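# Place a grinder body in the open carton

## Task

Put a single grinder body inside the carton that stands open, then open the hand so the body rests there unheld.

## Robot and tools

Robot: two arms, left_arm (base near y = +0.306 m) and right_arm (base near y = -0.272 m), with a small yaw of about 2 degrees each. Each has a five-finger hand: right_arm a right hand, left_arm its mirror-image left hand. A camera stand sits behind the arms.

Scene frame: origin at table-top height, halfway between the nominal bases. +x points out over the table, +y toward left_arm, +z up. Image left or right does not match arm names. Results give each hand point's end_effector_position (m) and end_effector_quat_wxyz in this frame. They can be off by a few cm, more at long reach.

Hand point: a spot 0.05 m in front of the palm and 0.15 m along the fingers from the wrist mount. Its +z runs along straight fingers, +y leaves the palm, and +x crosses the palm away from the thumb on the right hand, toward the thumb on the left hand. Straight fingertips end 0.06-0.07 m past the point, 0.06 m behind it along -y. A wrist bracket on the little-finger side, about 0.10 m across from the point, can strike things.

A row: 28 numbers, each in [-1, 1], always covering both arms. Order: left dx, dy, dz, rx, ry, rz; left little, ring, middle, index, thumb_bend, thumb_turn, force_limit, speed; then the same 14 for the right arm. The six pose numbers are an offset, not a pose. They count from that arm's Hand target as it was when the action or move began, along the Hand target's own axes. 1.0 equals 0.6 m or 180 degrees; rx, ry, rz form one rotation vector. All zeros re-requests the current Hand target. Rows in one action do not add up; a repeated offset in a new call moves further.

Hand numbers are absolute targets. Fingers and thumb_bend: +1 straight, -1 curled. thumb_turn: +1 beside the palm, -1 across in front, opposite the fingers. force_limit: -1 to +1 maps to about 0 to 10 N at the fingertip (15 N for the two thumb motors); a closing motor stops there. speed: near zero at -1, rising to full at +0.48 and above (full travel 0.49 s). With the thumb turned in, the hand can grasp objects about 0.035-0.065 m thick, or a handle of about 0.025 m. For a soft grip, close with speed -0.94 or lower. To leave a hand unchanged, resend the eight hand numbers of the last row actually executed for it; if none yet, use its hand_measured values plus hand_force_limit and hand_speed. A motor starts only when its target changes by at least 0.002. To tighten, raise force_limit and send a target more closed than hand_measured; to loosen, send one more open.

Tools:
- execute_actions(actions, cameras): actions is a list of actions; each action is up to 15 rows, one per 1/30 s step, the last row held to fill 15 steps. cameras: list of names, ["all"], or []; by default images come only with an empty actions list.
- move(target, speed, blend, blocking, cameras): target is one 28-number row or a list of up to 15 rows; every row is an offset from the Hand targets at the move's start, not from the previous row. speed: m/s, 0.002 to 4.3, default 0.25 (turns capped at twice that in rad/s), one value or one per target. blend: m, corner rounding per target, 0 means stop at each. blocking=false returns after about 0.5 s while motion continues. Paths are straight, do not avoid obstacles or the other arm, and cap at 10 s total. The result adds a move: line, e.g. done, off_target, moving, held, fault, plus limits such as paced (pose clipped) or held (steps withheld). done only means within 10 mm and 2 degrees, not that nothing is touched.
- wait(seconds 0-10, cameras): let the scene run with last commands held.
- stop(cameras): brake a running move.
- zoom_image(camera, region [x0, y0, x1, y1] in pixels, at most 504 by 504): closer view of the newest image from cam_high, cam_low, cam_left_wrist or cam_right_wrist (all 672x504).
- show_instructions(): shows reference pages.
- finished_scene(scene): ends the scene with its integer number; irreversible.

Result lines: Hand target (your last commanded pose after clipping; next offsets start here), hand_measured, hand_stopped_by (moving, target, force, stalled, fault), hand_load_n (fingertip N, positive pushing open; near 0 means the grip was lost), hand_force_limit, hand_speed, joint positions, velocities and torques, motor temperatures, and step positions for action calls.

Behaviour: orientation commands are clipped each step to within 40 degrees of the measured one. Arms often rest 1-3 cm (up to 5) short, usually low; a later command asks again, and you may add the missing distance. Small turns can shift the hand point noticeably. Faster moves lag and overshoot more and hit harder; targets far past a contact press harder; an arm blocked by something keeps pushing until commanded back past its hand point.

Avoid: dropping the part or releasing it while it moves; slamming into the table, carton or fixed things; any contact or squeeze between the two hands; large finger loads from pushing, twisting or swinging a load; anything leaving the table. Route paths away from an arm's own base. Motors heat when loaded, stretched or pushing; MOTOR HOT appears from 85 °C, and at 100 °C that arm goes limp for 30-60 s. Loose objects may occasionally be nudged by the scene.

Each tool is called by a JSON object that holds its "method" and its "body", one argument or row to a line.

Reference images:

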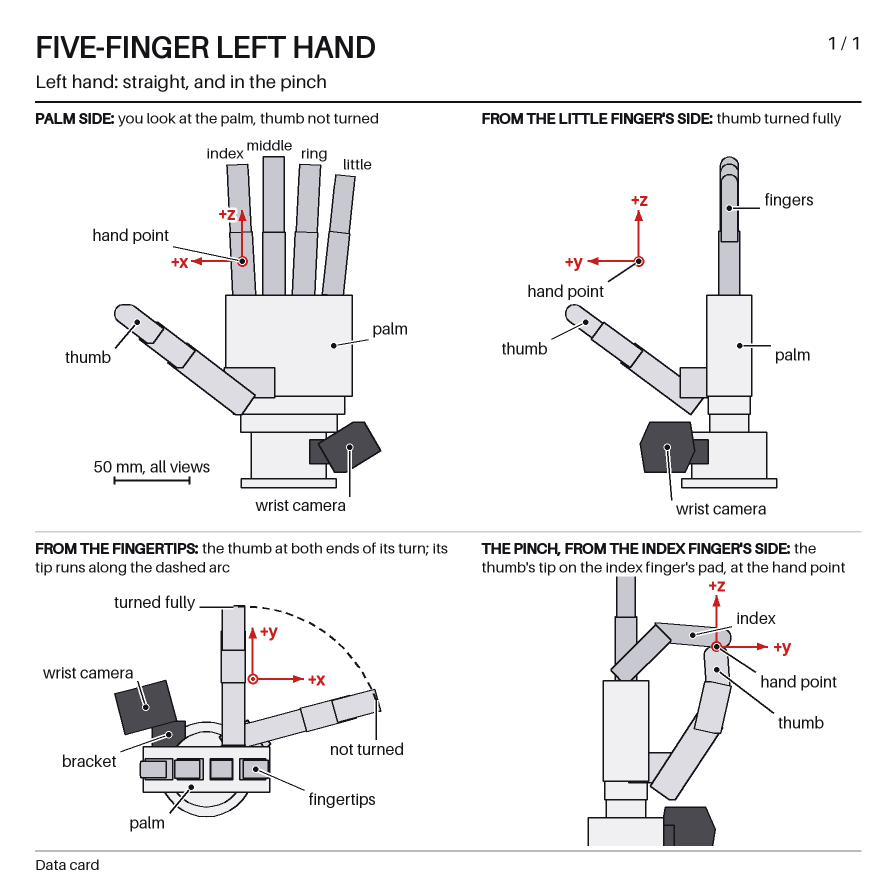

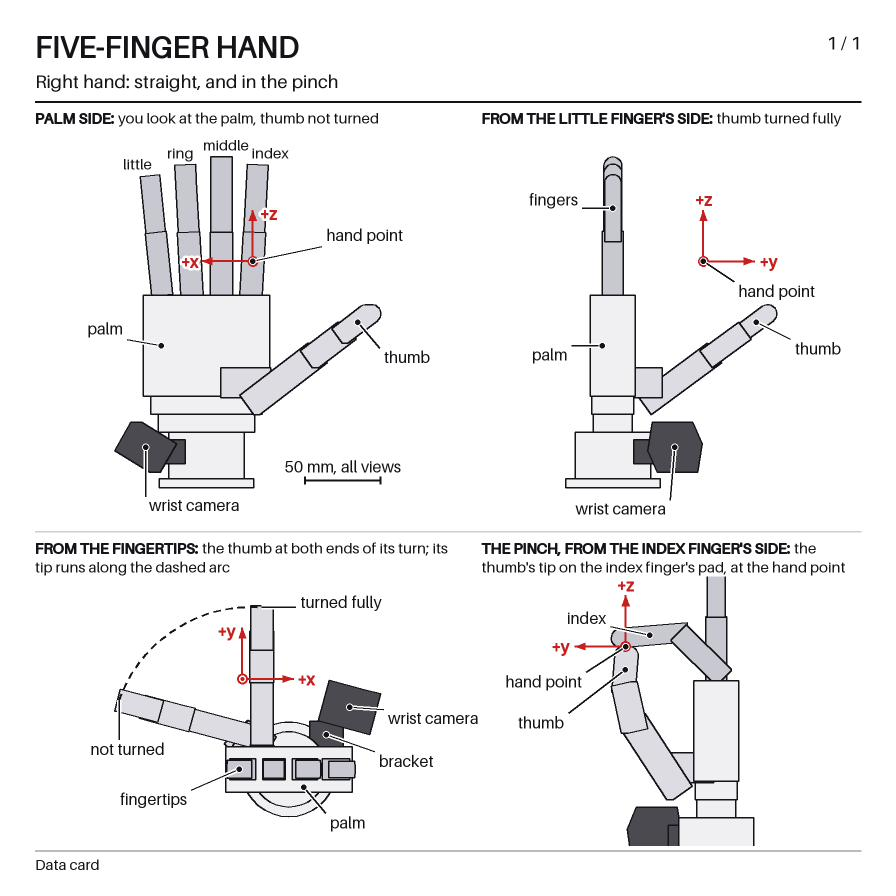

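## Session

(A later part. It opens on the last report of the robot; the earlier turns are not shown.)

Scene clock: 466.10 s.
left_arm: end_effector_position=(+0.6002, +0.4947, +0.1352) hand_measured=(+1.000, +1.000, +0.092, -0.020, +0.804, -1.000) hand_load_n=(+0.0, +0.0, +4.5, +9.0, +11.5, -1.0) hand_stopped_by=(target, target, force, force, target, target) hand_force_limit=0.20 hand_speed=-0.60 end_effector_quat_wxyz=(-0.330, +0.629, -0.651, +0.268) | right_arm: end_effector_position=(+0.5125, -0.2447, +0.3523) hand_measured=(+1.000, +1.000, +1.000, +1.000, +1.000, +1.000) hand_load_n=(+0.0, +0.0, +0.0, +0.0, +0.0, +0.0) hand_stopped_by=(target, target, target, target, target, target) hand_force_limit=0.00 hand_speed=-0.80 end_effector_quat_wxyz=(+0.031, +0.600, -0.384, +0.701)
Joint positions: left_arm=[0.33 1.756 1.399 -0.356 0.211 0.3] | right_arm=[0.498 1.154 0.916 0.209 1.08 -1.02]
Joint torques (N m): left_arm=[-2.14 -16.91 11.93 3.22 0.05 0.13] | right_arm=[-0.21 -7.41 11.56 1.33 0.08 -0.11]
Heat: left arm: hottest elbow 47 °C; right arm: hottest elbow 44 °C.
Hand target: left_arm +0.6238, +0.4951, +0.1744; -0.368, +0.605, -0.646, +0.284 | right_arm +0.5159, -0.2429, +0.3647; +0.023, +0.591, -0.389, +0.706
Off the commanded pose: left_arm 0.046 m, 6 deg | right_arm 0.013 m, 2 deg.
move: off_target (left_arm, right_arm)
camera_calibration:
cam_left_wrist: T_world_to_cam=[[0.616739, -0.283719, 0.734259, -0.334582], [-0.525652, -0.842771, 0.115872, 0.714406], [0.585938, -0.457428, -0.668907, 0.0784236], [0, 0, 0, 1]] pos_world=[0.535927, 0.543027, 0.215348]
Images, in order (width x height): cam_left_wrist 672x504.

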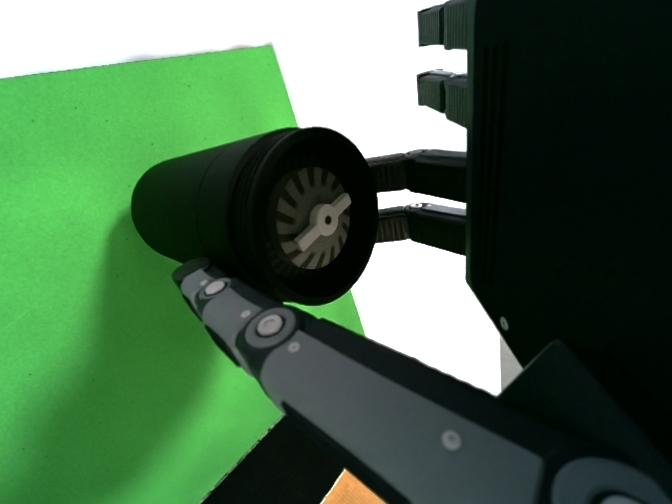

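{"method": "move", "body": {
  "target": [0.0087,0.0657,0.0215,0,0,0,1,1,-0.3,-0.3,0.8,-1,0.2,-0.6,0,0,0,0,0,0,1,1,1,1,1,1,0,-0.8],
  "speed": 0.06,
  "cameras": ["cam_left_wrist","cam_high"]
}}

Scene clock: 468.77 s.
left_arm: end_effector_position=(+0.5955, +0.4930, +0.1074) hand_measured=(+1.000, +1.000, +0.092, -0.020, +0.804, -1.000) hand_load_n=(+0.0, +0.0, +5.0, +9.5, +11.5, -1.0) hand_stopped_by=(target, target, force, force, target, target) hand_force_limit=0.20 hand_speed=-0.60 end_effector_quat_wxyz=(-0.339, +0.624, -0.650, +0.271) | right_arm: end_effector_position=(+0.5125, -0.2447, +0.3523) hand_measured=(+1.000, +1.000, +1.000, +1.000, +1.000, +1.000) hand_load_n=(+0.0, -0.5, +0.0, +0.0, +0.0, +0.0) hand_stopped_by=(target, target, target, target, target, target) hand_force_limit=0.00 hand_speed=-0.80 end_effector_quat_wxyz=(+0.031, +0.600, -0.384, +0.701)
Joint positions: left_arm=[0.33 1.764 1.322 -0.25 0.212 0.304] | right_arm=[0.498 1.154 0.916 0.209 1.08 -1.02]
Joint torques (N m): left_arm=[-1.67 -16.38 10.15 3.28 0.25 0.14] | right_arm=[-0.21 -7.41 11.56 1.33 0.08 -0.11]
Heat: left arm: hottest elbow 47 °C; right arm: hottest elbow 44 °C.
Hand target: left_arm +0.6118, +0.4950, +0.1346; -0.368, +0.605, -0.646, +0.285 | right_arm +0.5159, -0.2429, +0.3647; +0.023, +0.591, -0.389, +0.706
Off the commanded pose: left_arm 0.032 m, 4 deg | right_arm 0.013 m, 2 deg.
move: off_target (left_arm, right_arm)
camera_calibration:
cam_left_wrist: T_world_to_cam=[[0.601222, -0.293319, 0.743301, -0.298686], [-0.530696, -0.841994, 0.0969905, 0.718351], [0.597406, -0.45278, -0.661888, 0.0518626], [0, 0, 0, 1]] pos_world=[0.52982, 0.540719, 0.186667]
Images, in order (width x height): cam_high 672x504, cam_left_wrist 672x504.

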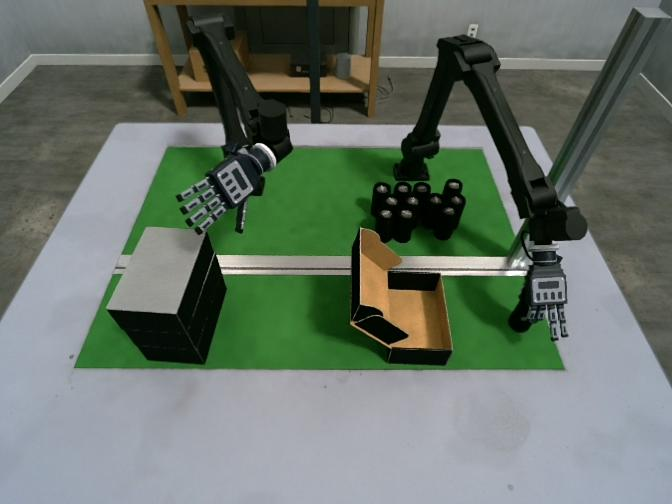

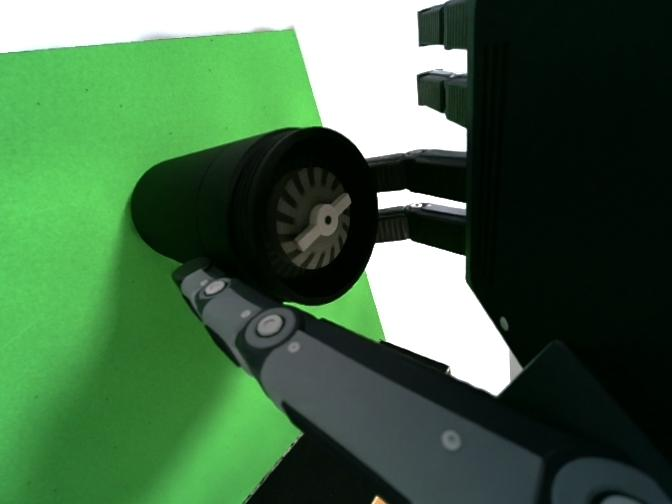

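{"method": "move", "body": {
  "target": [0.0026,0.0163,0.0113,0,0,0,1,1,-0.3,-0.3,0.8,-1,0.2,-0.6,0,0,0,0,0,0,1,1,1,1,1,1,0,-0.8],
  "speed": 0.05,
  "cameras": ["cam_left_wrist"]
}}

Scene clock: 475.53 s.
left_arm: end_effector_position=(+0.5968, +0.4935, +0.1003) hand_measured=(+1.000, +1.000, +0.092, -0.020, +0.804, -1.000) hand_load_n=(+0.0, -0.5, +4.5, +9.0, +11.5, -1.0) hand_stopped_by=(target, target, force, force, target, target) hand_force_limit=0.20 hand_speed=-0.60 end_effector_quat_wxyz=(-0.343, +0.622, -0.650, +0.272) | right_arm: end_effector_position=(+0.5125, -0.2447, +0.3523) hand_measured=(+1.000, +1.000, +1.000, +1.000, +1.000, +1.000) hand_load_n=(+0.0, +0.0, +0.0, +0.0, +0.0, +0.0) hand_stopped_by=(target, target, target, target, target, target) hand_force_limit=0.00 hand_speed=-0.80 end_effector_quat_wxyz=(+0.031, +0.600, -0.384, +0.701)
Joint positions: left_arm=[0.33 1.773 1.309 -0.219 0.213 0.306] | right_arm=[0.498 1.154 0.916 0.209 1.08 -1.02]
Joint torques (N m): left_arm=[-1.55 -16.03 9.87 3.25 0.23 0.12] | right_arm=[-0.21 -7.36 11.55 1.33 0.08 -0.12]
Heat: left arm: hottest elbow 45 °C; right arm: hottest elbow 44 °C.
Hand target: left_arm +0.6117, +0.4950, +0.1224; -0.367, +0.605, -0.646, +0.284 | right_arm +0.5159, -0.2429, +0.3647; +0.023, +0.591, -0.389, +0.706
Off the commanded pose: left_arm 0.027 m, 4 deg | right_arm 0.013 m, 2 deg.
move: off_target (left_arm, right_arm)
camera_calibration:
cam_left_wrist: T_world_to_cam=[[0.594461, -0.297564, 0.747042, -0.28831], [-0.532748, -0.841612, 0.088702, 0.722055], [0.602325, -0.450715, -0.658833, 0.0424134], [0, 0, 0, 1]] pos_world=[0.530516, 0.541016, 0.179275]
Images, in order (width x height): cam_left_wrist 672x504.

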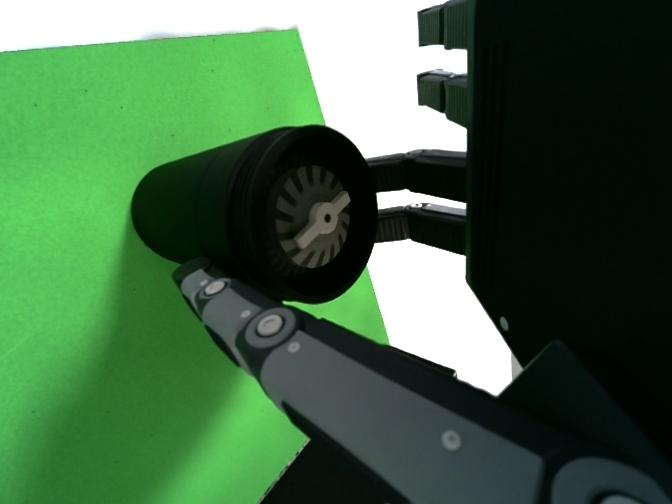

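{"method": "move", "body": {
  "target": [0.0026,0.0163,0.0113,0,0,0,1,1,-0.3,-0.3,0.8,-1,0.2,-0.6,0,0,0,0,0,0,1,1,1,1,1,1,0,-0.8],
  "speed": 0.05,
  "cameras": ["cam_left_wrist"]
}}

Scene clock: 478.17 s.
left_arm: end_effector_position=(+0.5993, +0.4943, +0.0999) hand_measured=(+1.000, +1.000, +0.092, -0.020, +0.804, -1.000) hand_load_n=(+0.0, +0.0, +4.0, +8.5, +11.0, -1.0) hand_stopped_by=(target, target, force, force, target, target) hand_force_limit=0.20 hand_speed=-0.60 end_effector_quat_wxyz=(-0.350, +0.618, -0.648, +0.276) | right_arm: end_effector_position=(+0.5125, -0.2447, +0.3523) hand_measured=(+1.000, +1.000, +1.000, +1.000, +1.000, +1.000) hand_load_n=(+0.0, +0.0, +0.0, +0.0, +0.0, +0.0) hand_stopped_by=(target, target, target, target, target, target) hand_force_limit=0.00 hand_speed=-0.80 end_effector_quat_wxyz=(+0.031, +0.600, -0.384, +0.701)
Joint positions: left_arm=[0.33 1.773 1.3 -0.19 0.214 0.306] | right_arm=[0.498 1.154 0.916 0.209 1.08 -1.02]
Joint torques (N m): left_arm=[-1.61 -14.86 9.46 3.29 0.2 0.12] | right_arm=[-0.15 -7.41 11.56 1.36 0.08 -0.12]
Heat: left arm: hottest elbow 45 °C; right arm: hottest elbow 44 °C.
Hand target: left_arm +0.6117, +0.4951, +0.1106; -0.368, +0.605, -0.646, +0.285 | right_arm +0.5159, -0.2429, +0.3647; +0.023, +0.591, -0.389, +0.706
Off the commanded pose: left_arm 0.016 m, 3 deg | right_arm 0.013 m, 2 deg.
move: off_target (left_arm, right_arm)
camera_calibration:
cam_left_wrist: T_world_to_cam=[[0.580749, -0.302669, 0.755726, -0.279469], [-0.534715, -0.841807, 0.0737658, 0.726866], [0.613849, -0.446938, -0.65072, 0.0313686], [0, 0, 0, 1]] pos_world=[0.531712, 0.541314, 0.177996]
Images, in order (width x height): cam_left_wrist 672x504.

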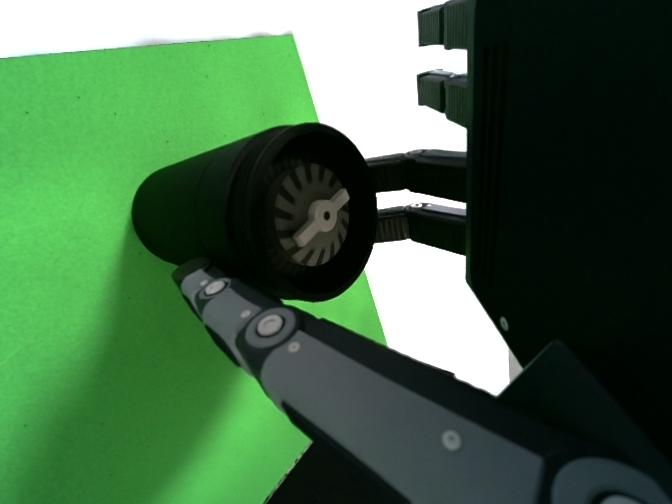

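{"method": "move", "body": {
  "target": [0,0,0,0,0,0,1,1,0.5,0.5,1.0,-1,0.2,-0.6,0,0,0,0,0,0,1,1,1,1,1,1,0,-0.8],
  "speed": 0.05,
  "cameras": ["cam_left_wrist","cam_high"]
}}

Scene clock: 483.53 s.
left_arm: end_effector_position=(+0.6018, +0.4952, +0.1020) hand_measured=(+1.000, +1.000, +0.500, +0.500, +1.000, -1.000) hand_load_n=(+0.0, +0.0, +0.0, +0.0, +0.0, +0.0) hand_stopped_by=(target, target, target, target, target, target) hand_force_limit=0.20 hand_speed=-0.60 end_effector_quat_wxyz=(-0.355, +0.615, -0.646, +0.279) | right_arm: end_effector_position=(+0.5125, -0.2447, +0.3523) hand_measured=(+1.000, +1.000, +1.000, +1.000, +1.000, +1.000) hand_load_n=(+0.0, +0.0, +0.0, +0.0, +0.0, +0.0) hand_stopped_by=(target, target, target, target, target, target) hand_force_limit=0.00 hand_speed=-0.80 end_effector_quat_wxyz=(+0.031, +0.600, -0.384, +0.701)
Joint positions: left_arm=[0.33 1.773 1.3 -0.178 0.214 0.306] | right_arm=[0.498 1.154 0.916 0.209 1.08 -1.02]
Joint torques (N m): left_arm=[-1.61 -14.92 9.47 2.74 0.16 0.12] | right_arm=[-0.15 -7.36 11.58 1.32 0.08 -0.12]
Heat: left arm: hottest elbow 44 °C; right arm: hottest elbow 44 °C.
Hand target: left_arm +0.6117, +0.4951, +0.1106; -0.368, +0.605, -0.646, +0.285 | right_arm +0.5159, -0.2429, +0.3647; +0.023, +0.591, -0.389, +0.706
Off the commanded pose: left_arm 0.013 m, 2 deg | right_arm 0.013 m, 2 deg.
move: off_target (left_arm, right_arm)
camera_calibration:
cam_left_wrist: T_world_to_cam=[[0.571457, -0.306057, 0.761423, -0.27559], [-0.536028, -0.841776, 0.06394, 0.730559], [0.621378, -0.444683, -0.645094, 0.0253938], [0, 0, 0, 1]] pos_world=[0.533309, 0.541912, 0.17951]
Images, in order (width x height): cam_high 672x504, cam_left_wrist 672x504.

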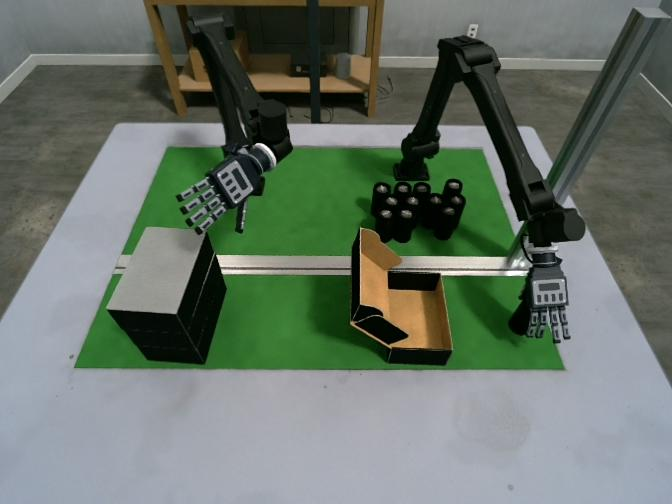

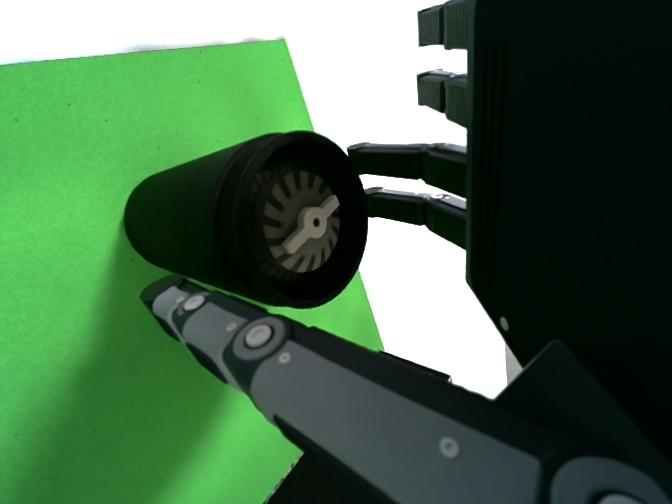

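{"method": "move", "body": {
  "target": [-0.0283,-0.1857,-0.1092,0,0,0,1,1,0.5,0.5,1.0,-1,0.2,-0.6,0,0,0,0,0,0,1,1,1,1,1,1,0,-0.8],
  "speed": 0.1,
  "cameras": ["cam_left_wrist"]
}}

Scene clock: 498.67 s.
left_arm: end_effector_position=(+0.6059, +0.4967, +0.2015) hand_measured=(+1.000, +1.000, +0.500, +0.500, +1.000, -1.000) hand_load_n=(+0.0, +0.0, +0.0, +0.0, +0.0, +0.0) hand_stopped_by=(target, target, target, target, target, target) hand_force_limit=0.20 hand_speed=-0.60 end_effector_quat_wxyz=(-0.343, +0.621, -0.650, +0.273) | right_arm: end_effector_position=(+0.5125, -0.2447, +0.3523) hand_measured=(+1.000, +1.000, +1.000, +1.000, +1.000, +1.000) hand_load_n=(+0.0, +0.0, +0.0, +0.0, +0.5, +0.0) hand_stopped_by=(target, target, target, target, target, target) hand_force_limit=0.00 hand_speed=-0.80 end_effector_quat_wxyz=(+0.031, +0.600, -0.384, +0.701)
Joint positions: left_arm=[0.33 1.709 1.503 -0.475 0.214 0.306] | right_arm=[0.498 1.154 0.916 0.209 1.08 -1.02]
Joint torques (N m): left_arm=[-1.96 -16.26 13.65 1.44 -0.04 0.08] | right_arm=[-0.21 -7.47 11.56 1.35 0.08 -0.11]
Heat: left arm: hottest elbow 43 °C; right arm: hottest elbow 44 °C.
Hand target: left_arm +0.6218, +0.4951, +0.2406; -0.368, +0.605, -0.646, +0.285 | right_arm +0.5159, -0.2429, +0.3647; +0.023, +0.591, -0.389, +0.706
Off the commanded pose: left_arm 0.042 m, 4 deg | right_arm 0.013 m, 2 deg.
move: off_target (left_arm, right_arm)
camera_calibration:
cam_left_wrist: T_world_to_cam=[[0.592791, -0.297977, 0.748204, -0.367436], [-0.533897, -0.840949, 0.0880853, 0.721004], [0.602953, -0.45168, -0.657596, 0.104885], [0, 0, 0, 1]] pos_world=[0.539514, 0.544214, 0.280379]
Images, in order (width x height): cam_left_wrist 672x504.

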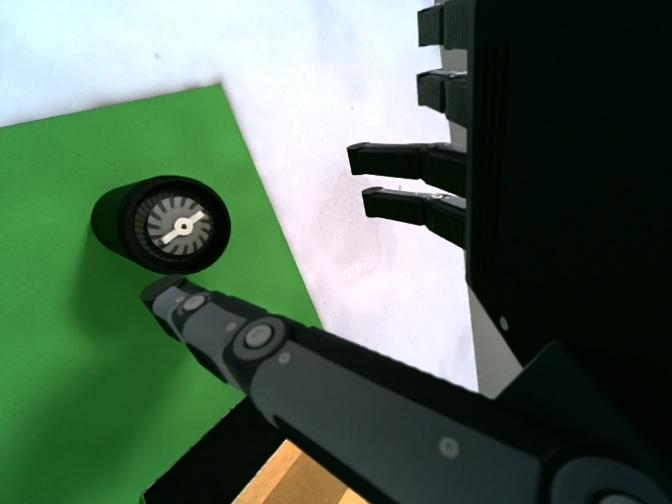

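{"method": "move", "body": {
  "target": [-0.0523,0.0085,-0.0588,0.0727,-0.1699,0.4192,1,1,1,1,1.0,-1,0.2,-0.3,0,0,0,0,0,0,1,1,1,1,1,1,0,-0.8],
  "speed": 0.2,
  "cameras": ["cam_left_wrist","cam_high","cam_low"]
}}

Scene clock: 508.73 s.
left_arm: end_effector_position=(+0.5864, +0.5300, +0.2480) hand_measured=(+1.000, +1.000, +1.000, +1.000, +1.000, -1.000) hand_load_n=(+0.0, +0.0, +0.0, +0.0, +0.0, +0.0) hand_stopped_by=(target, target, target, target, target, target) hand_force_limit=0.20 hand_speed=-0.30 end_effector_quat_wxyz=(+0.657, -0.105, +0.741, +0.088) | right_arm: end_effector_position=(+0.5125, -0.2447, +0.3523) hand_measured=(+1.000, +1.000, +1.000, +1.000, +1.000, +1.000) hand_load_n=(+0.0, +0.0, +0.0, +0.0, +0.0, +0.0) hand_stopped_by=(target, target, target, target, target, target) hand_force_limit=0.00 hand_speed=-0.80 end_effector_quat_wxyz=(+0.031, +0.600, -0.384, +0.701)
Joint positions: left_arm=[0.211 1.546 0.997 0.428 -0.03 1.559] | right_arm=[0.498 1.154 0.916 0.209 1.08 -1.02]
Joint torques (N m): left_arm=[-1.79 -12.22 8.58 3.15 0.06 0.14] | right_arm=[-0.15 -7.36 11.58 1.33 0.08 -0.11]
Heat: left arm: hottest elbow 43 °C; right arm: hottest elbow 44 °C.
Hand target: left_arm +0.5898, +0.5242, +0.2604; +0.669, -0.096, +0.731, +0.088 | right_arm +0.5159, -0.2429, +0.3647; +0.023, +0.591, -0.389, +0.706
Off the commanded pose: left_arm 0.014 m, 2 deg | right_arm 0.013 m, 2 deg.
move: off_target (left_arm, right_arm)
camera_calibration:
cam_left_wrist: T_world_to_cam=[[0.224462, -0.951655, -0.209689, 0.41929], [-0.655847, 0.0116237, -0.754804, 0.563277], [0.720751, 0.306949, -0.621531, -0.317867], [0, 0, 0, 1]] pos_world=[0.504412, 0.490041, 0.315521]
Images, in order (width x height): cam_high 672x504, cam_low 672x504, cam_left_wrist 672x504.

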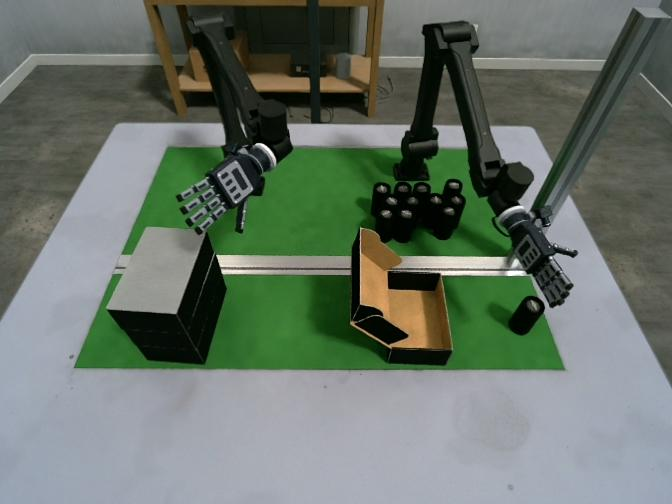

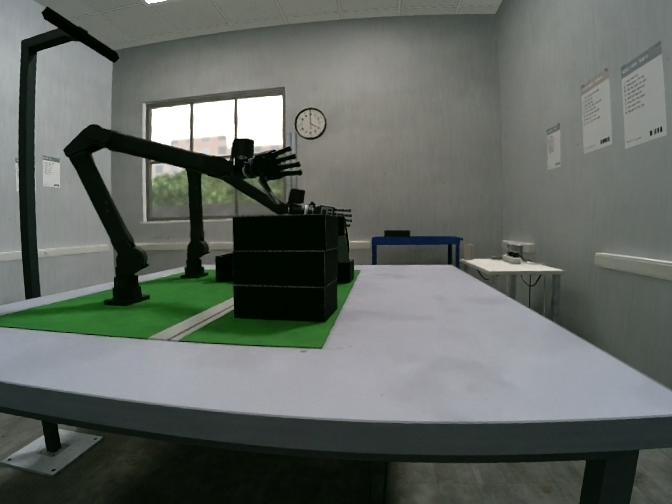

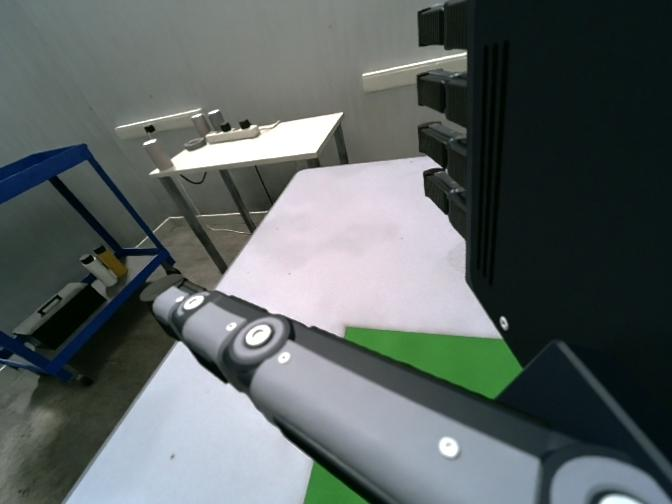

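{"method": "zoom_image", "body": {
  "camera": "cam_high",
  "region": [480, 190, 600, 350]
}}

Scaled by 3.150 from the camera's 672x504 image, which has a finer 960x720 frame.

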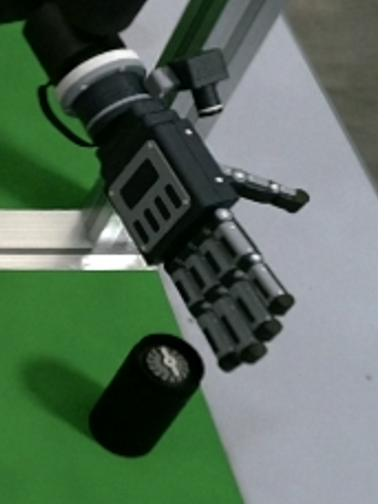

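{"method": "move", "body": {
  "target": [0.1993,-0.0048,0.0162,0,0,0,1,1,1,1,1.0,-1,0.2,-0.3,0,0,0,0,0,0,1,1,1,1,1,1,0,-0.8],
  "speed": 0.1,
  "cameras": ["cam_left_wrist","cam_high"]
}}

{"method": "zoom_image", "body": {
  "camera": "cam_high",
  "region": [480, 210, 600, 370]
}}

Scene clock: 528.00 s.
left_arm: end_effector_position=(+0.5836, +0.5296, +0.1355) hand_measured=(+1.000, +1.000, +1.000, +1.000, +1.000, -1.000) hand_load_n=(+0.0, +0.0, +0.0, +0.0, +0.0, +0.0) hand_stopped_by=(target, target, target, target, target, target) hand_force_limit=0.20 hand_speed=-0.30 end_effector_quat_wxyz=(+0.661, -0.105, +0.737, +0.089) | right_arm: end_effector_position=(+0.5125, -0.2447, +0.3523) hand_measured=(+1.000, +1.000, +1.000, +1.000, +1.000, +1.000) hand_load_n=(+0.0, +0.0, +0.0, +0.0, +0.0, +0.0) hand_stopped_by=(target, target, target, target, target, target) hand_force_limit=0.00 hand_speed=-0.80 end_effector_quat_wxyz=(+0.031, +0.600, -0.384, +0.701)
Joint positions: left_arm=[0.211 1.757 0.88 0.768 -0.031 1.56] | right_arm=[0.498 1.154 0.916 0.209 1.08 -1.02]
Joint torques (N m): left_arm=[-2.32 -12.34 6.95 3.18 -0.15 0.15] | right_arm=[-0.21 -7.41 11.55 1.33 0.08 -0.12]
Heat: left arm: hottest elbow 41 °C; right arm: hottest elbow 45 °C.
Hand target: left_arm +0.5897, +0.5211, +0.1405; +0.669, -0.096, +0.731, +0.088 | right_arm +0.5159, -0.2429, +0.3647; +0.023, +0.591, -0.389, +0.706
Off the commanded pose: left_arm 0.011 m, 2 deg | right_arm 0.013 m, 2 deg.
move: off_target (left_arm, right_arm)
camera_calibration:
cam_left_wrist: T_world_to_cam=[[0.22768, -0.950746, -0.210341, 0.393571], [-0.6481, 0.0132551, -0.76144, 0.472065], [0.726724, 0.309686, -0.613161, -0.391745], [0, 0, 0, 1]] pos_world=[0.501027, 0.489247, 0.20203]
Images, in order (width x height): cam_high 672x504, cam_left_wrist 672x504.

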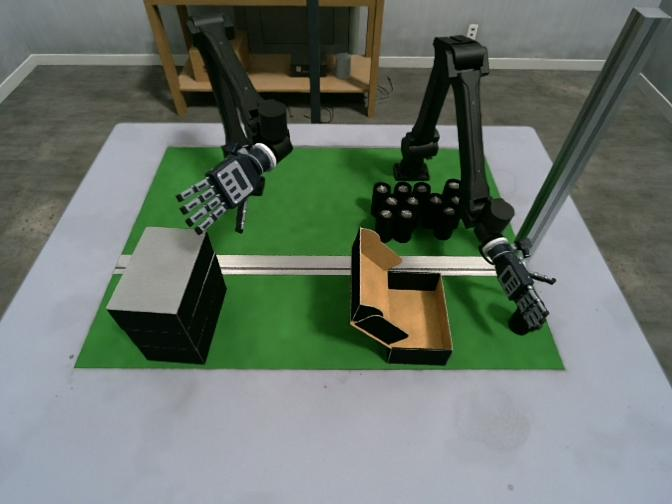

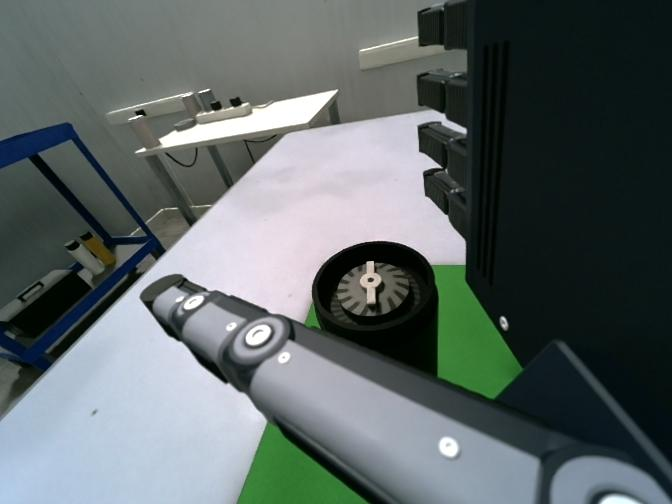

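Scaled by 3.150 from the camera's 672x504 image, which has a finer 960x720 frame.

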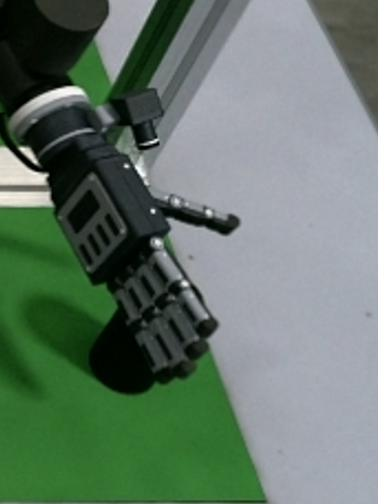

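{"method": "move", "body": {
  "target": [0.1245,0,0.0109,0,0,0,1,1,1,1,1.0,-1,0.2,-0.3,0,0,0,0,0,0,1,1,1,1,1,1,0,-0.8],
  "speed": 0.06,
  "cameras": ["cam_left_wrist","cam_high"]
}}

{"method": "zoom_image", "body": {
  "camera": "cam_high",
  "region": [460, 210, 580, 370]
}}

Scene clock: 534.10 s.
left_arm: end_effector_position=(+0.5850, +0.5299, +0.0637) hand_measured=(+1.000, +1.000, +1.000, +1.000, +1.000, -1.000) hand_load_n=(+0.0, +0.0, +0.0, +0.0, +0.0, +0.0) hand_stopped_by=(target, target, target, target, target, target) hand_force_limit=0.20 hand_speed=-0.30 end_effector_quat_wxyz=(+0.663, -0.105, +0.736, +0.089) | right_arm: end_effector_position=(+0.5125, -0.2447, +0.3523) hand_measured=(+1.000, +1.000, +1.000, +1.000, +1.000, +1.000) hand_load_n=(+0.0, +0.0, +0.0, +0.0, +0.0, +0.0) hand_stopped_by=(target, target, target, target, target, target) hand_force_limit=0.00 hand_speed=-0.80 end_effector_quat_wxyz=(+0.031, +0.600, -0.384, +0.701)
Joint positions: left_arm=[0.211 1.941 0.866 0.971 -0.031 1.56] | right_arm=[0.498 1.154 0.916 0.209 1.08 -1.02]
Joint torques (N m): left_arm=[-2.32 -12.98 5.39 3.17 -0.14 0.15] | right_arm=[-0.21 -7.3 11.58 1.32 0.08 -0.12]
Heat: left arm: hottest elbow 41 °C; right arm: hottest elbow 45 °C.
Hand target: left_arm +0.5897, +0.5211, +0.0658; +0.669, -0.096, +0.731, +0.088 | right_arm +0.5159, -0.2429, +0.3647; +0.023, +0.591, -0.389, +0.706
Off the commanded pose: left_arm 0.010 m, 1 deg | right_arm 0.013 m, 2 deg.
move: off_target (right_arm)
camera_calibration:
cam_left_wrist: T_world_to_cam=[[0.228705, -0.950498, -0.21035, 0.377787], [-0.644161, 0.0142494, -0.764757, 0.415631], [0.729898, 0.310403, -0.609015, -0.43938], [0, 0, 0, 1]] pos_world=[0.502034, 0.489549, 0.129735]
Images, in order (width x height): cam_high 672x504, cam_left_wrist 672x504.

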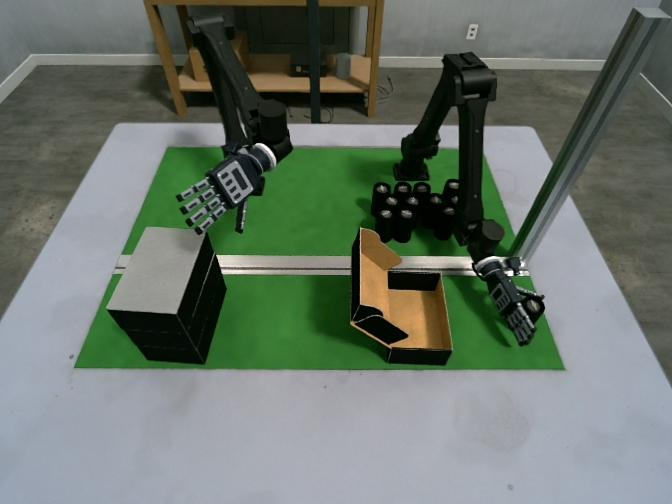

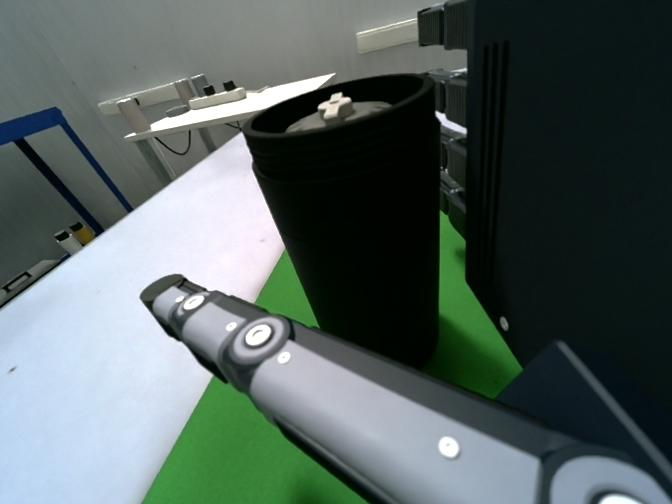

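Scaled by 3.150 from the camera's 672x504 image, which has a finer 960x720 frame.

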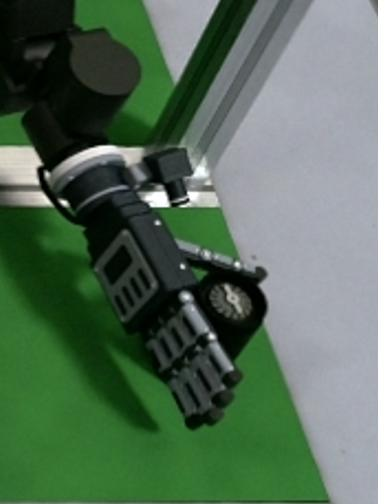

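{"method": "move", "body": {
  "target": [
    [0.0167,0.01,0.0233,0,0,0,1,1,1,1,1.0,-1,0.2,-0.3,0,0,0,0,0,0,1,1,1,1,1,1,0,-0.8],
    [0.0167,0.01,0.0233,0,0,0,0.2,0.2,0.2,0.2,0.5,-1,0.2,-0.5,0,0,0,0,0,0,1,1,1,1,1,1,0,-0.8]
  ],
  "speed": 0.05,
  "cameras": ["cam_left_wrist","cam_high"]
}}

{"method": "zoom_image", "body": {
  "camera": "cam_high",
  "region": [460, 210, 580, 370]
}}

Scene clock: 542.33 s.
left_arm: end_effector_position=(+0.5860, +0.5277, +0.0398) hand_measured=(+0.200, +0.200, +0.200, +0.200, +0.502, -1.000) hand_load_n=(+0.0, +0.0, +0.0, +3.5, +3.5, +0.0) hand_stopped_by=(target, target, target, target, target, target) hand_force_limit=0.20 hand_speed=-0.50 end_effector_quat_wxyz=(+0.653, -0.102, +0.746, +0.084) | right_arm: end_effector_position=(+0.5125, -0.2447, +0.3523) hand_measured=(+1.000, +1.000, +1.000, +1.000, +1.000, +1.000) hand_load_n=(+0.0, +0.0, +0.0, +0.0, +0.0, +0.0) hand_stopped_by=(target, target, target, target, target, target) hand_force_limit=0.00 hand_speed=-0.80 end_effector_quat_wxyz=(+0.031, +0.600, -0.384, +0.701)
Joint positions: left_arm=[0.21 1.987 0.873 0.981 -0.02 1.561] | right_arm=[0.498 1.154 0.916 0.209 1.08 -1.02]
Joint torques (N m): left_arm=[-1.44 -13.16 7.56 3.03 -0.09 0.16] | right_arm=[-0.26 -7.41 11.58 1.33 0.08 -0.11]
Heat: left arm: hottest elbow 40 °C; right arm: hottest elbow 45 °C.
Hand target: left_arm +0.6008, +0.5300, +0.0545; +0.669, -0.096, +0.731, +0.088 | right_arm +0.5159, -0.2429, +0.3647; +0.023, +0.591, -0.389, +0.706
Off the commanded pose: left_arm 0.021 m, 3 deg | right_arm 0.013 m, 2 deg.
move: off_target (left_arm, right_arm); target 2's new numbers were sent with left_arm's hand 0.023 m and 3 deg from that target
camera_calibration:
cam_left_wrist: T_world_to_cam=[[0.211962, -0.954509, -0.209725, 0.382413], [-0.664927, 0.0164147, -0.746728, 0.408307], [0.716201, 0.297729, -0.6312, -0.438351], [0, 0, 0, 1]] pos_world=[0.504385, 0.488825, 0.108409]
Images, in order (width x height): cam_high 672x504, cam_left_wrist 672x504.

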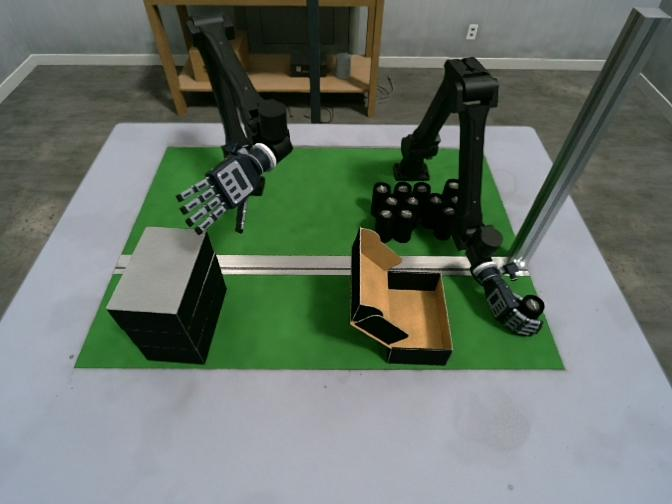

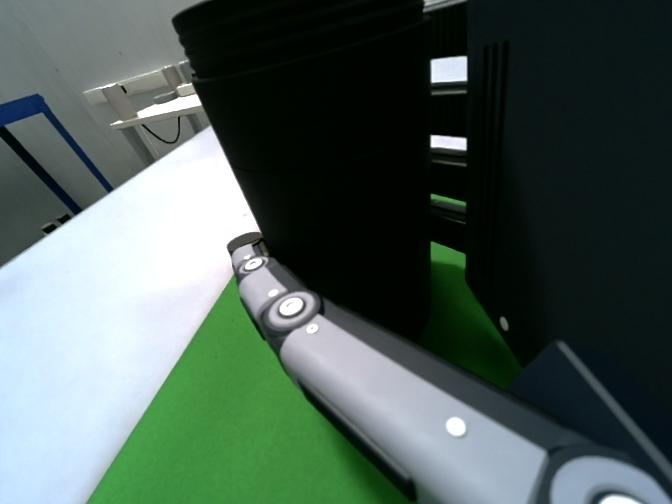

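Scaled by 3.150 from the camera's 672x504 image, which has a finer 960x720 frame.

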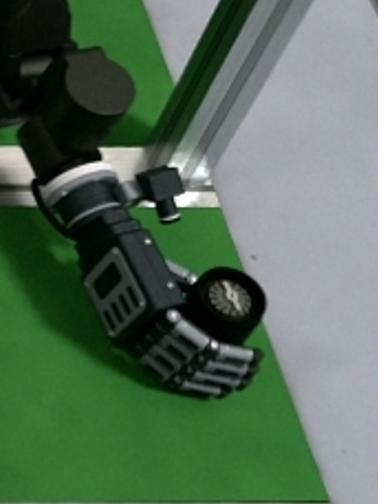

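{"method": "move", "body": {
  "target": [0,0,0,0,0,0,-0.4,-0.4,-0.4,-0.4,0.1,-1,0.3,-0.6,0,0,0,0,0,0,1,1,1,1,1,1,0,-0.8],
  "speed": 0.05,
  "cameras": ["cam_left_wrist","cam_high"]
}}

{"method": "zoom_image", "body": {
  "camera": "cam_high",
  "region": [460, 210, 580, 370]
}}

Scene clock: 544.97 s.
left_arm: end_effector_position=(+0.5873, +0.5283, +0.0414) hand_measured=(-0.086, +0.022, +0.098, +0.170, +0.460, -1.000) hand_load_n=(+6.0, +1.0, +2.0, +5.0, +13.0, +6.0) hand_stopped_by=(force, force, force, force, force, target) hand_force_limit=0.30 hand_speed=-0.60 end_effector_quat_wxyz=(+0.655, -0.102, +0.744, +0.085) | right_arm: end_effector_position=(+0.5125, -0.2447, +0.3523) hand_measured=(+1.000, +1.000, +1.000, +1.000, +1.000, +1.000) hand_load_n=(+0.0, +0.0, +0.0, +0.0, +0.0, +0.0) hand_stopped_by=(target, target, target, target, target, target) hand_force_limit=0.00 hand_speed=-0.80 end_effector_quat_wxyz=(+0.031, +0.600, -0.384, +0.701)
Joint positions: left_arm=[0.21 1.987 0.876 0.983 -0.021 1.561] | right_arm=[0.498 1.154 0.916 0.209 1.08 -1.02]
Joint torques (N m): left_arm=[-1.44 -13.27 7.35 2.95 -0.04 0.17] | right_arm=[-0.15 -7.47 11.58 1.37 0.08 -0.11]
Heat: left arm: hottest elbow 40 °C; right arm: hottest elbow 45 °C.
Hand target: left_arm +0.6008, +0.5300, +0.0544; +0.669, -0.096, +0.731, +0.088 | right_arm +0.5159, -0.2429, +0.3647; +0.023, +0.591, -0.389, +0.706
Off the commanded pose: left_arm 0.019 m, 2 deg | right_arm 0.013 m, 2 deg.
move: off_target (left_arm, right_arm)
camera_calibration:
cam_left_wrist: T_world_to_cam=[[0.213983, -0.954006, -0.209961, 0.381479], [-0.66172, 0.0165442, -0.749568, 0.408564], [0.718566, 0.29933, -0.627745, -0.440832], [0, 0, 0, 1]] pos_world=[0.505492, 0.489128, 0.109613]
Images, in order (width x height): cam_high 672x504, cam_left_wrist 672x504.

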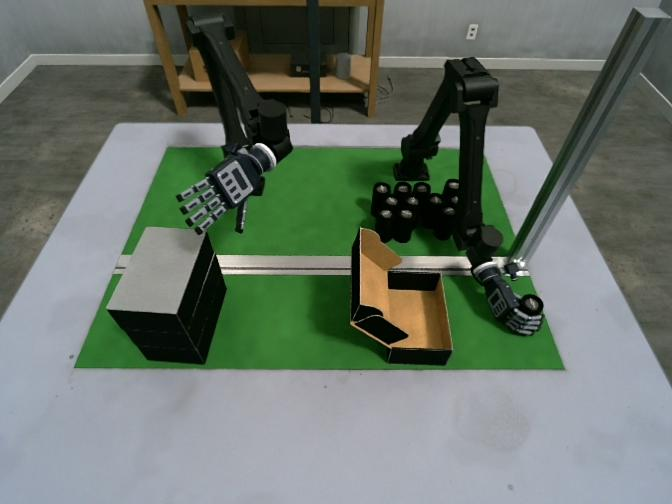

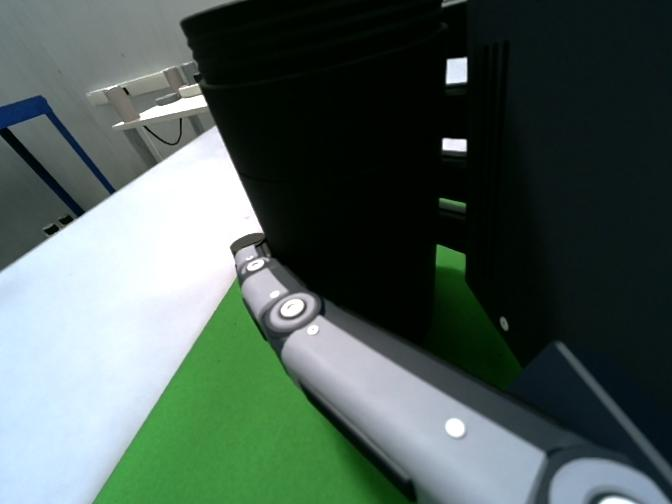

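Scaled by 3.150 from the camera's 672x504 image, which has a finer 960x720 frame.

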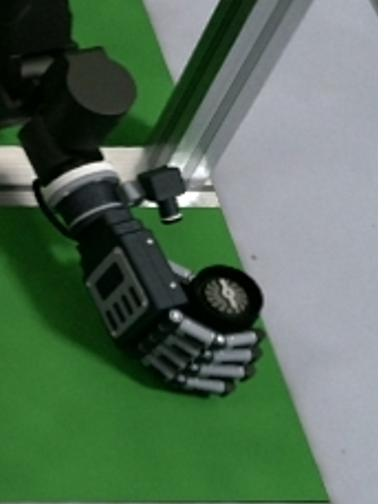

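{"method": "move", "body": {
  "target": [-0.415,0,-0.0363,0,0,0,-0.4,-0.4,-0.4,-0.4,0.1,-1,0.3,-0.6,0,0,0,0,0,0,1,1,1,1,1,1,0,-0.8],
  "speed": 0.12,
  "cameras": ["cam_left_wrist","cam_high"]
}}

Scene clock: 560.40 s.
left_arm: end_effector_position=(+0.5782, +0.5259, +0.2304) hand_measured=(-0.086, +0.022, +0.098, +0.170, +0.458, -1.000) hand_load_n=(+0.5, +0.0, +1.0, +2.0, +4.5, +2.5) hand_stopped_by=(force, force, force, force, force, target) hand_force_limit=0.30 hand_speed=-0.60 end_effector_quat_wxyz=(+0.623, -0.105, +0.771, +0.081) | right_arm: end_effector_position=(+0.5125, -0.2447, +0.3523) hand_measured=(+1.000, +1.000, +1.000, +1.000, +1.000, +1.000) hand_load_n=(+0.0, +0.0, +0.0, +0.0, +0.0, +0.0) hand_stopped_by=(target, target, target, target, target, target) hand_force_limit=0.00 hand_speed=-0.80 end_effector_quat_wxyz=(+0.031, +0.600, -0.384, +0.701)
Joint positions: left_arm=[0.21 1.531 0.998 0.32 -0.021 1.561] | right_arm=[0.498 1.154 0.916 0.209 1.08 -1.02]
Joint torques (N m): left_arm=[-1.44 -14.33 14.86 2.51 -0.11 0.17] | right_arm=[-0.15 -7.3 11.55 1.33 0.08 -0.11]
Heat: left arm: hottest elbow 40 °C; right arm: hottest elbow 45 °C.
Hand target: left_arm +0.6010, +0.5302, +0.3044; +0.669, -0.096, +0.731, +0.088 | right_arm +0.5159, -0.2429, +0.3647; +0.023, +0.591, -0.389, +0.706
Off the commanded pose: left_arm 0.078 m, 7 deg | right_arm 0.013 m, 2 deg.
move: off_target (left_arm, right_arm)
camera_calibration:
cam_left_wrist: T_world_to_cam=[[0.19625, -0.958403, -0.207241, 0.432817], [-0.720465, 0.0024287, -0.693487, 0.57271], [0.665143, 0.285407, -0.69002, -0.262346], [0, 0, 0, 1]] pos_world=[0.502175, 0.488298, 0.30584]
Images, in order (width x height): cam_high 672x504, cam_left_wrist 672x504.

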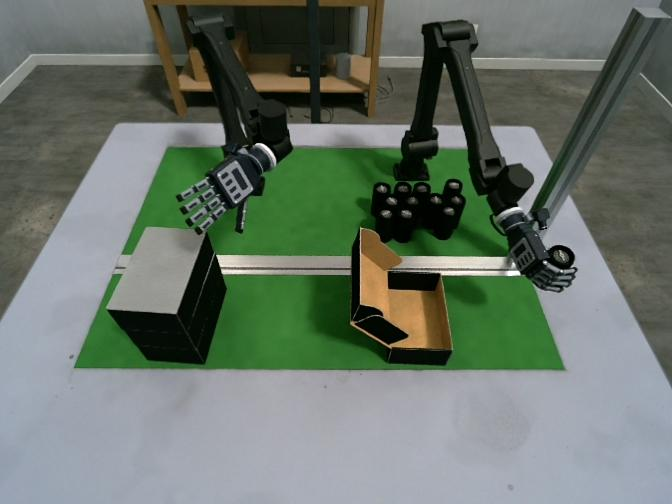

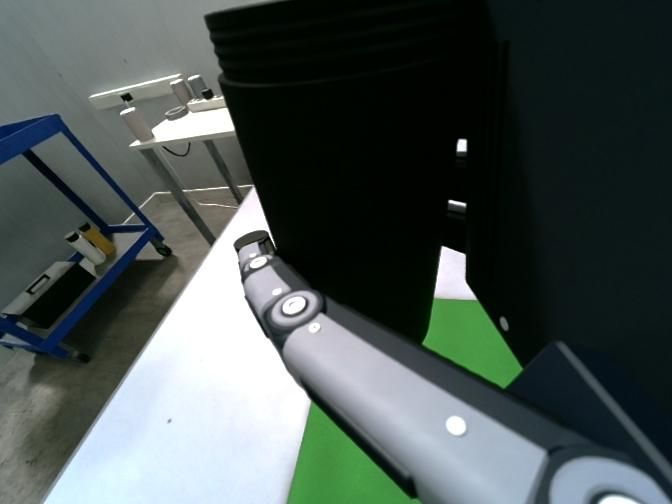

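{"method": "move", "body": {
  "target": [0,0,0,0,0,0,-0.5,-0.5,-0.5,-0.5,-0.1,-1,0.5,-0.7,0,0,0,0,0,0,1,1,1,1,1,1,0,-0.8],
  "speed": 0.12,
  "cameras": ["cam_left_wrist","cam_high"]
}}

{"method": "zoom_image", "body": {
  "camera": "cam_high",
  "region": [480, 190, 600, 350]
}}

Scene clock: 564.43 s.
left_arm: end_effector_position=(+0.5782, +0.5258, +0.2304) hand_measured=(-0.218, -0.084, +0.022, +0.120, +0.456, -1.000) hand_load_n=(+6.5, +5.5, +5.5, +6.0, +20.5, +12.5) hand_stopped_by=(force, force, force, force, force, target) hand_force_limit=0.50 hand_speed=-0.70 end_effector_quat_wxyz=(+0.623, -0.105, +0.771, +0.081) | right_arm: end_effector_position=(+0.5125, -0.2447, +0.3523) hand_measured=(+1.000, +1.000, +1.000, +1.000, +1.000, +1.000) hand_load_n=(+0.0, +0.0, +0.0, +0.0, +0.0, +0.0) hand_stopped_by=(target, target, target, target, target, target) hand_force_limit=0.00 hand_speed=-0.80 end_effector_quat_wxyz=(+0.031, +0.600, -0.384, +0.701)
Joint positions: left_arm=[0.21 1.531 0.998 0.32 -0.02 1.561] | right_arm=[0.498 1.154 0.916 0.209 1.08 -1.02]
Joint torques (N m): left_arm=[-1.44 -14.39 14.83 2.51 -0.12 0.17] | right_arm=[-0.15 -7.41 11.59 1.35 0.08 -0.13]
Heat: left arm: hottest elbow 41 °C; right arm: hottest elbow 45 °C.
Hand target: left_arm +0.6011, +0.5302, +0.3044; +0.669, -0.096, +0.731, +0.088 | right_arm +0.5159, -0.2429, +0.3647; +0.023, +0.591, -0.389, +0.706
Off the commanded pose: left_arm 0.078 m, 7 deg | right_arm 0.013 m, 2 deg.
move: off_target (left_arm, right_arm)
camera_calibration:
cam_left_wrist: T_world_to_cam=[[0.196008, -0.958546, -0.206808, 0.432759], [-0.72039, 0.00232894, -0.693565, 0.572676], [0.665296, 0.284927, -0.690071, -0.262213], [0, 0, 0, 1]] pos_world=[0.502175, 0.488197, 0.305741]
Images, in order (width x height): cam_high 672x504, cam_left_wrist 672x504.

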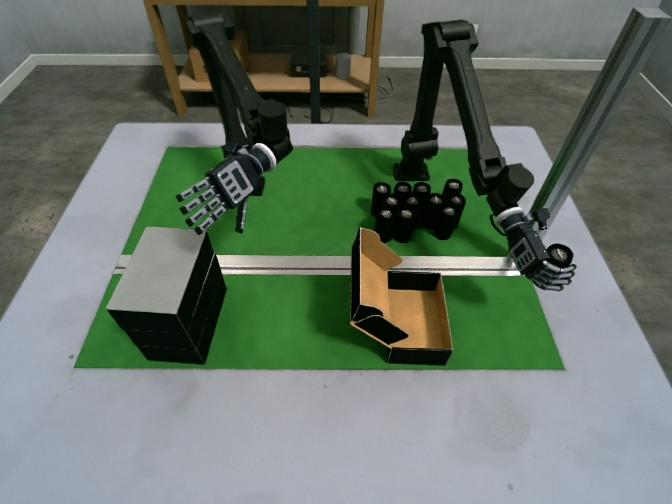

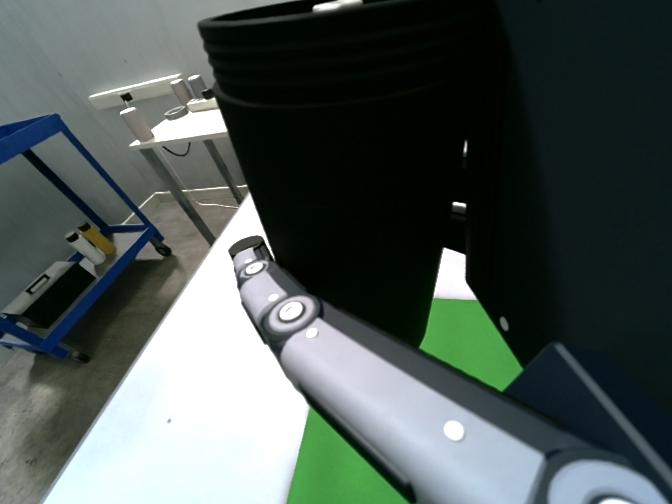

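Scaled by 3.150 from the camera's 672x504 image, which has a finer 960x720 frame.

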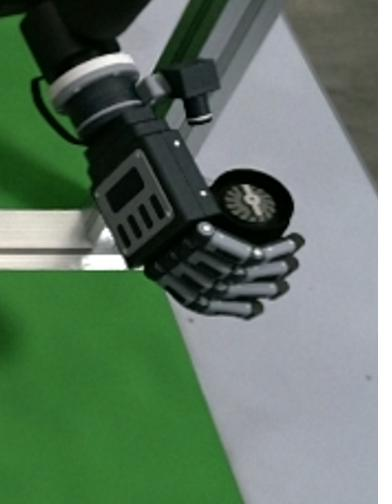

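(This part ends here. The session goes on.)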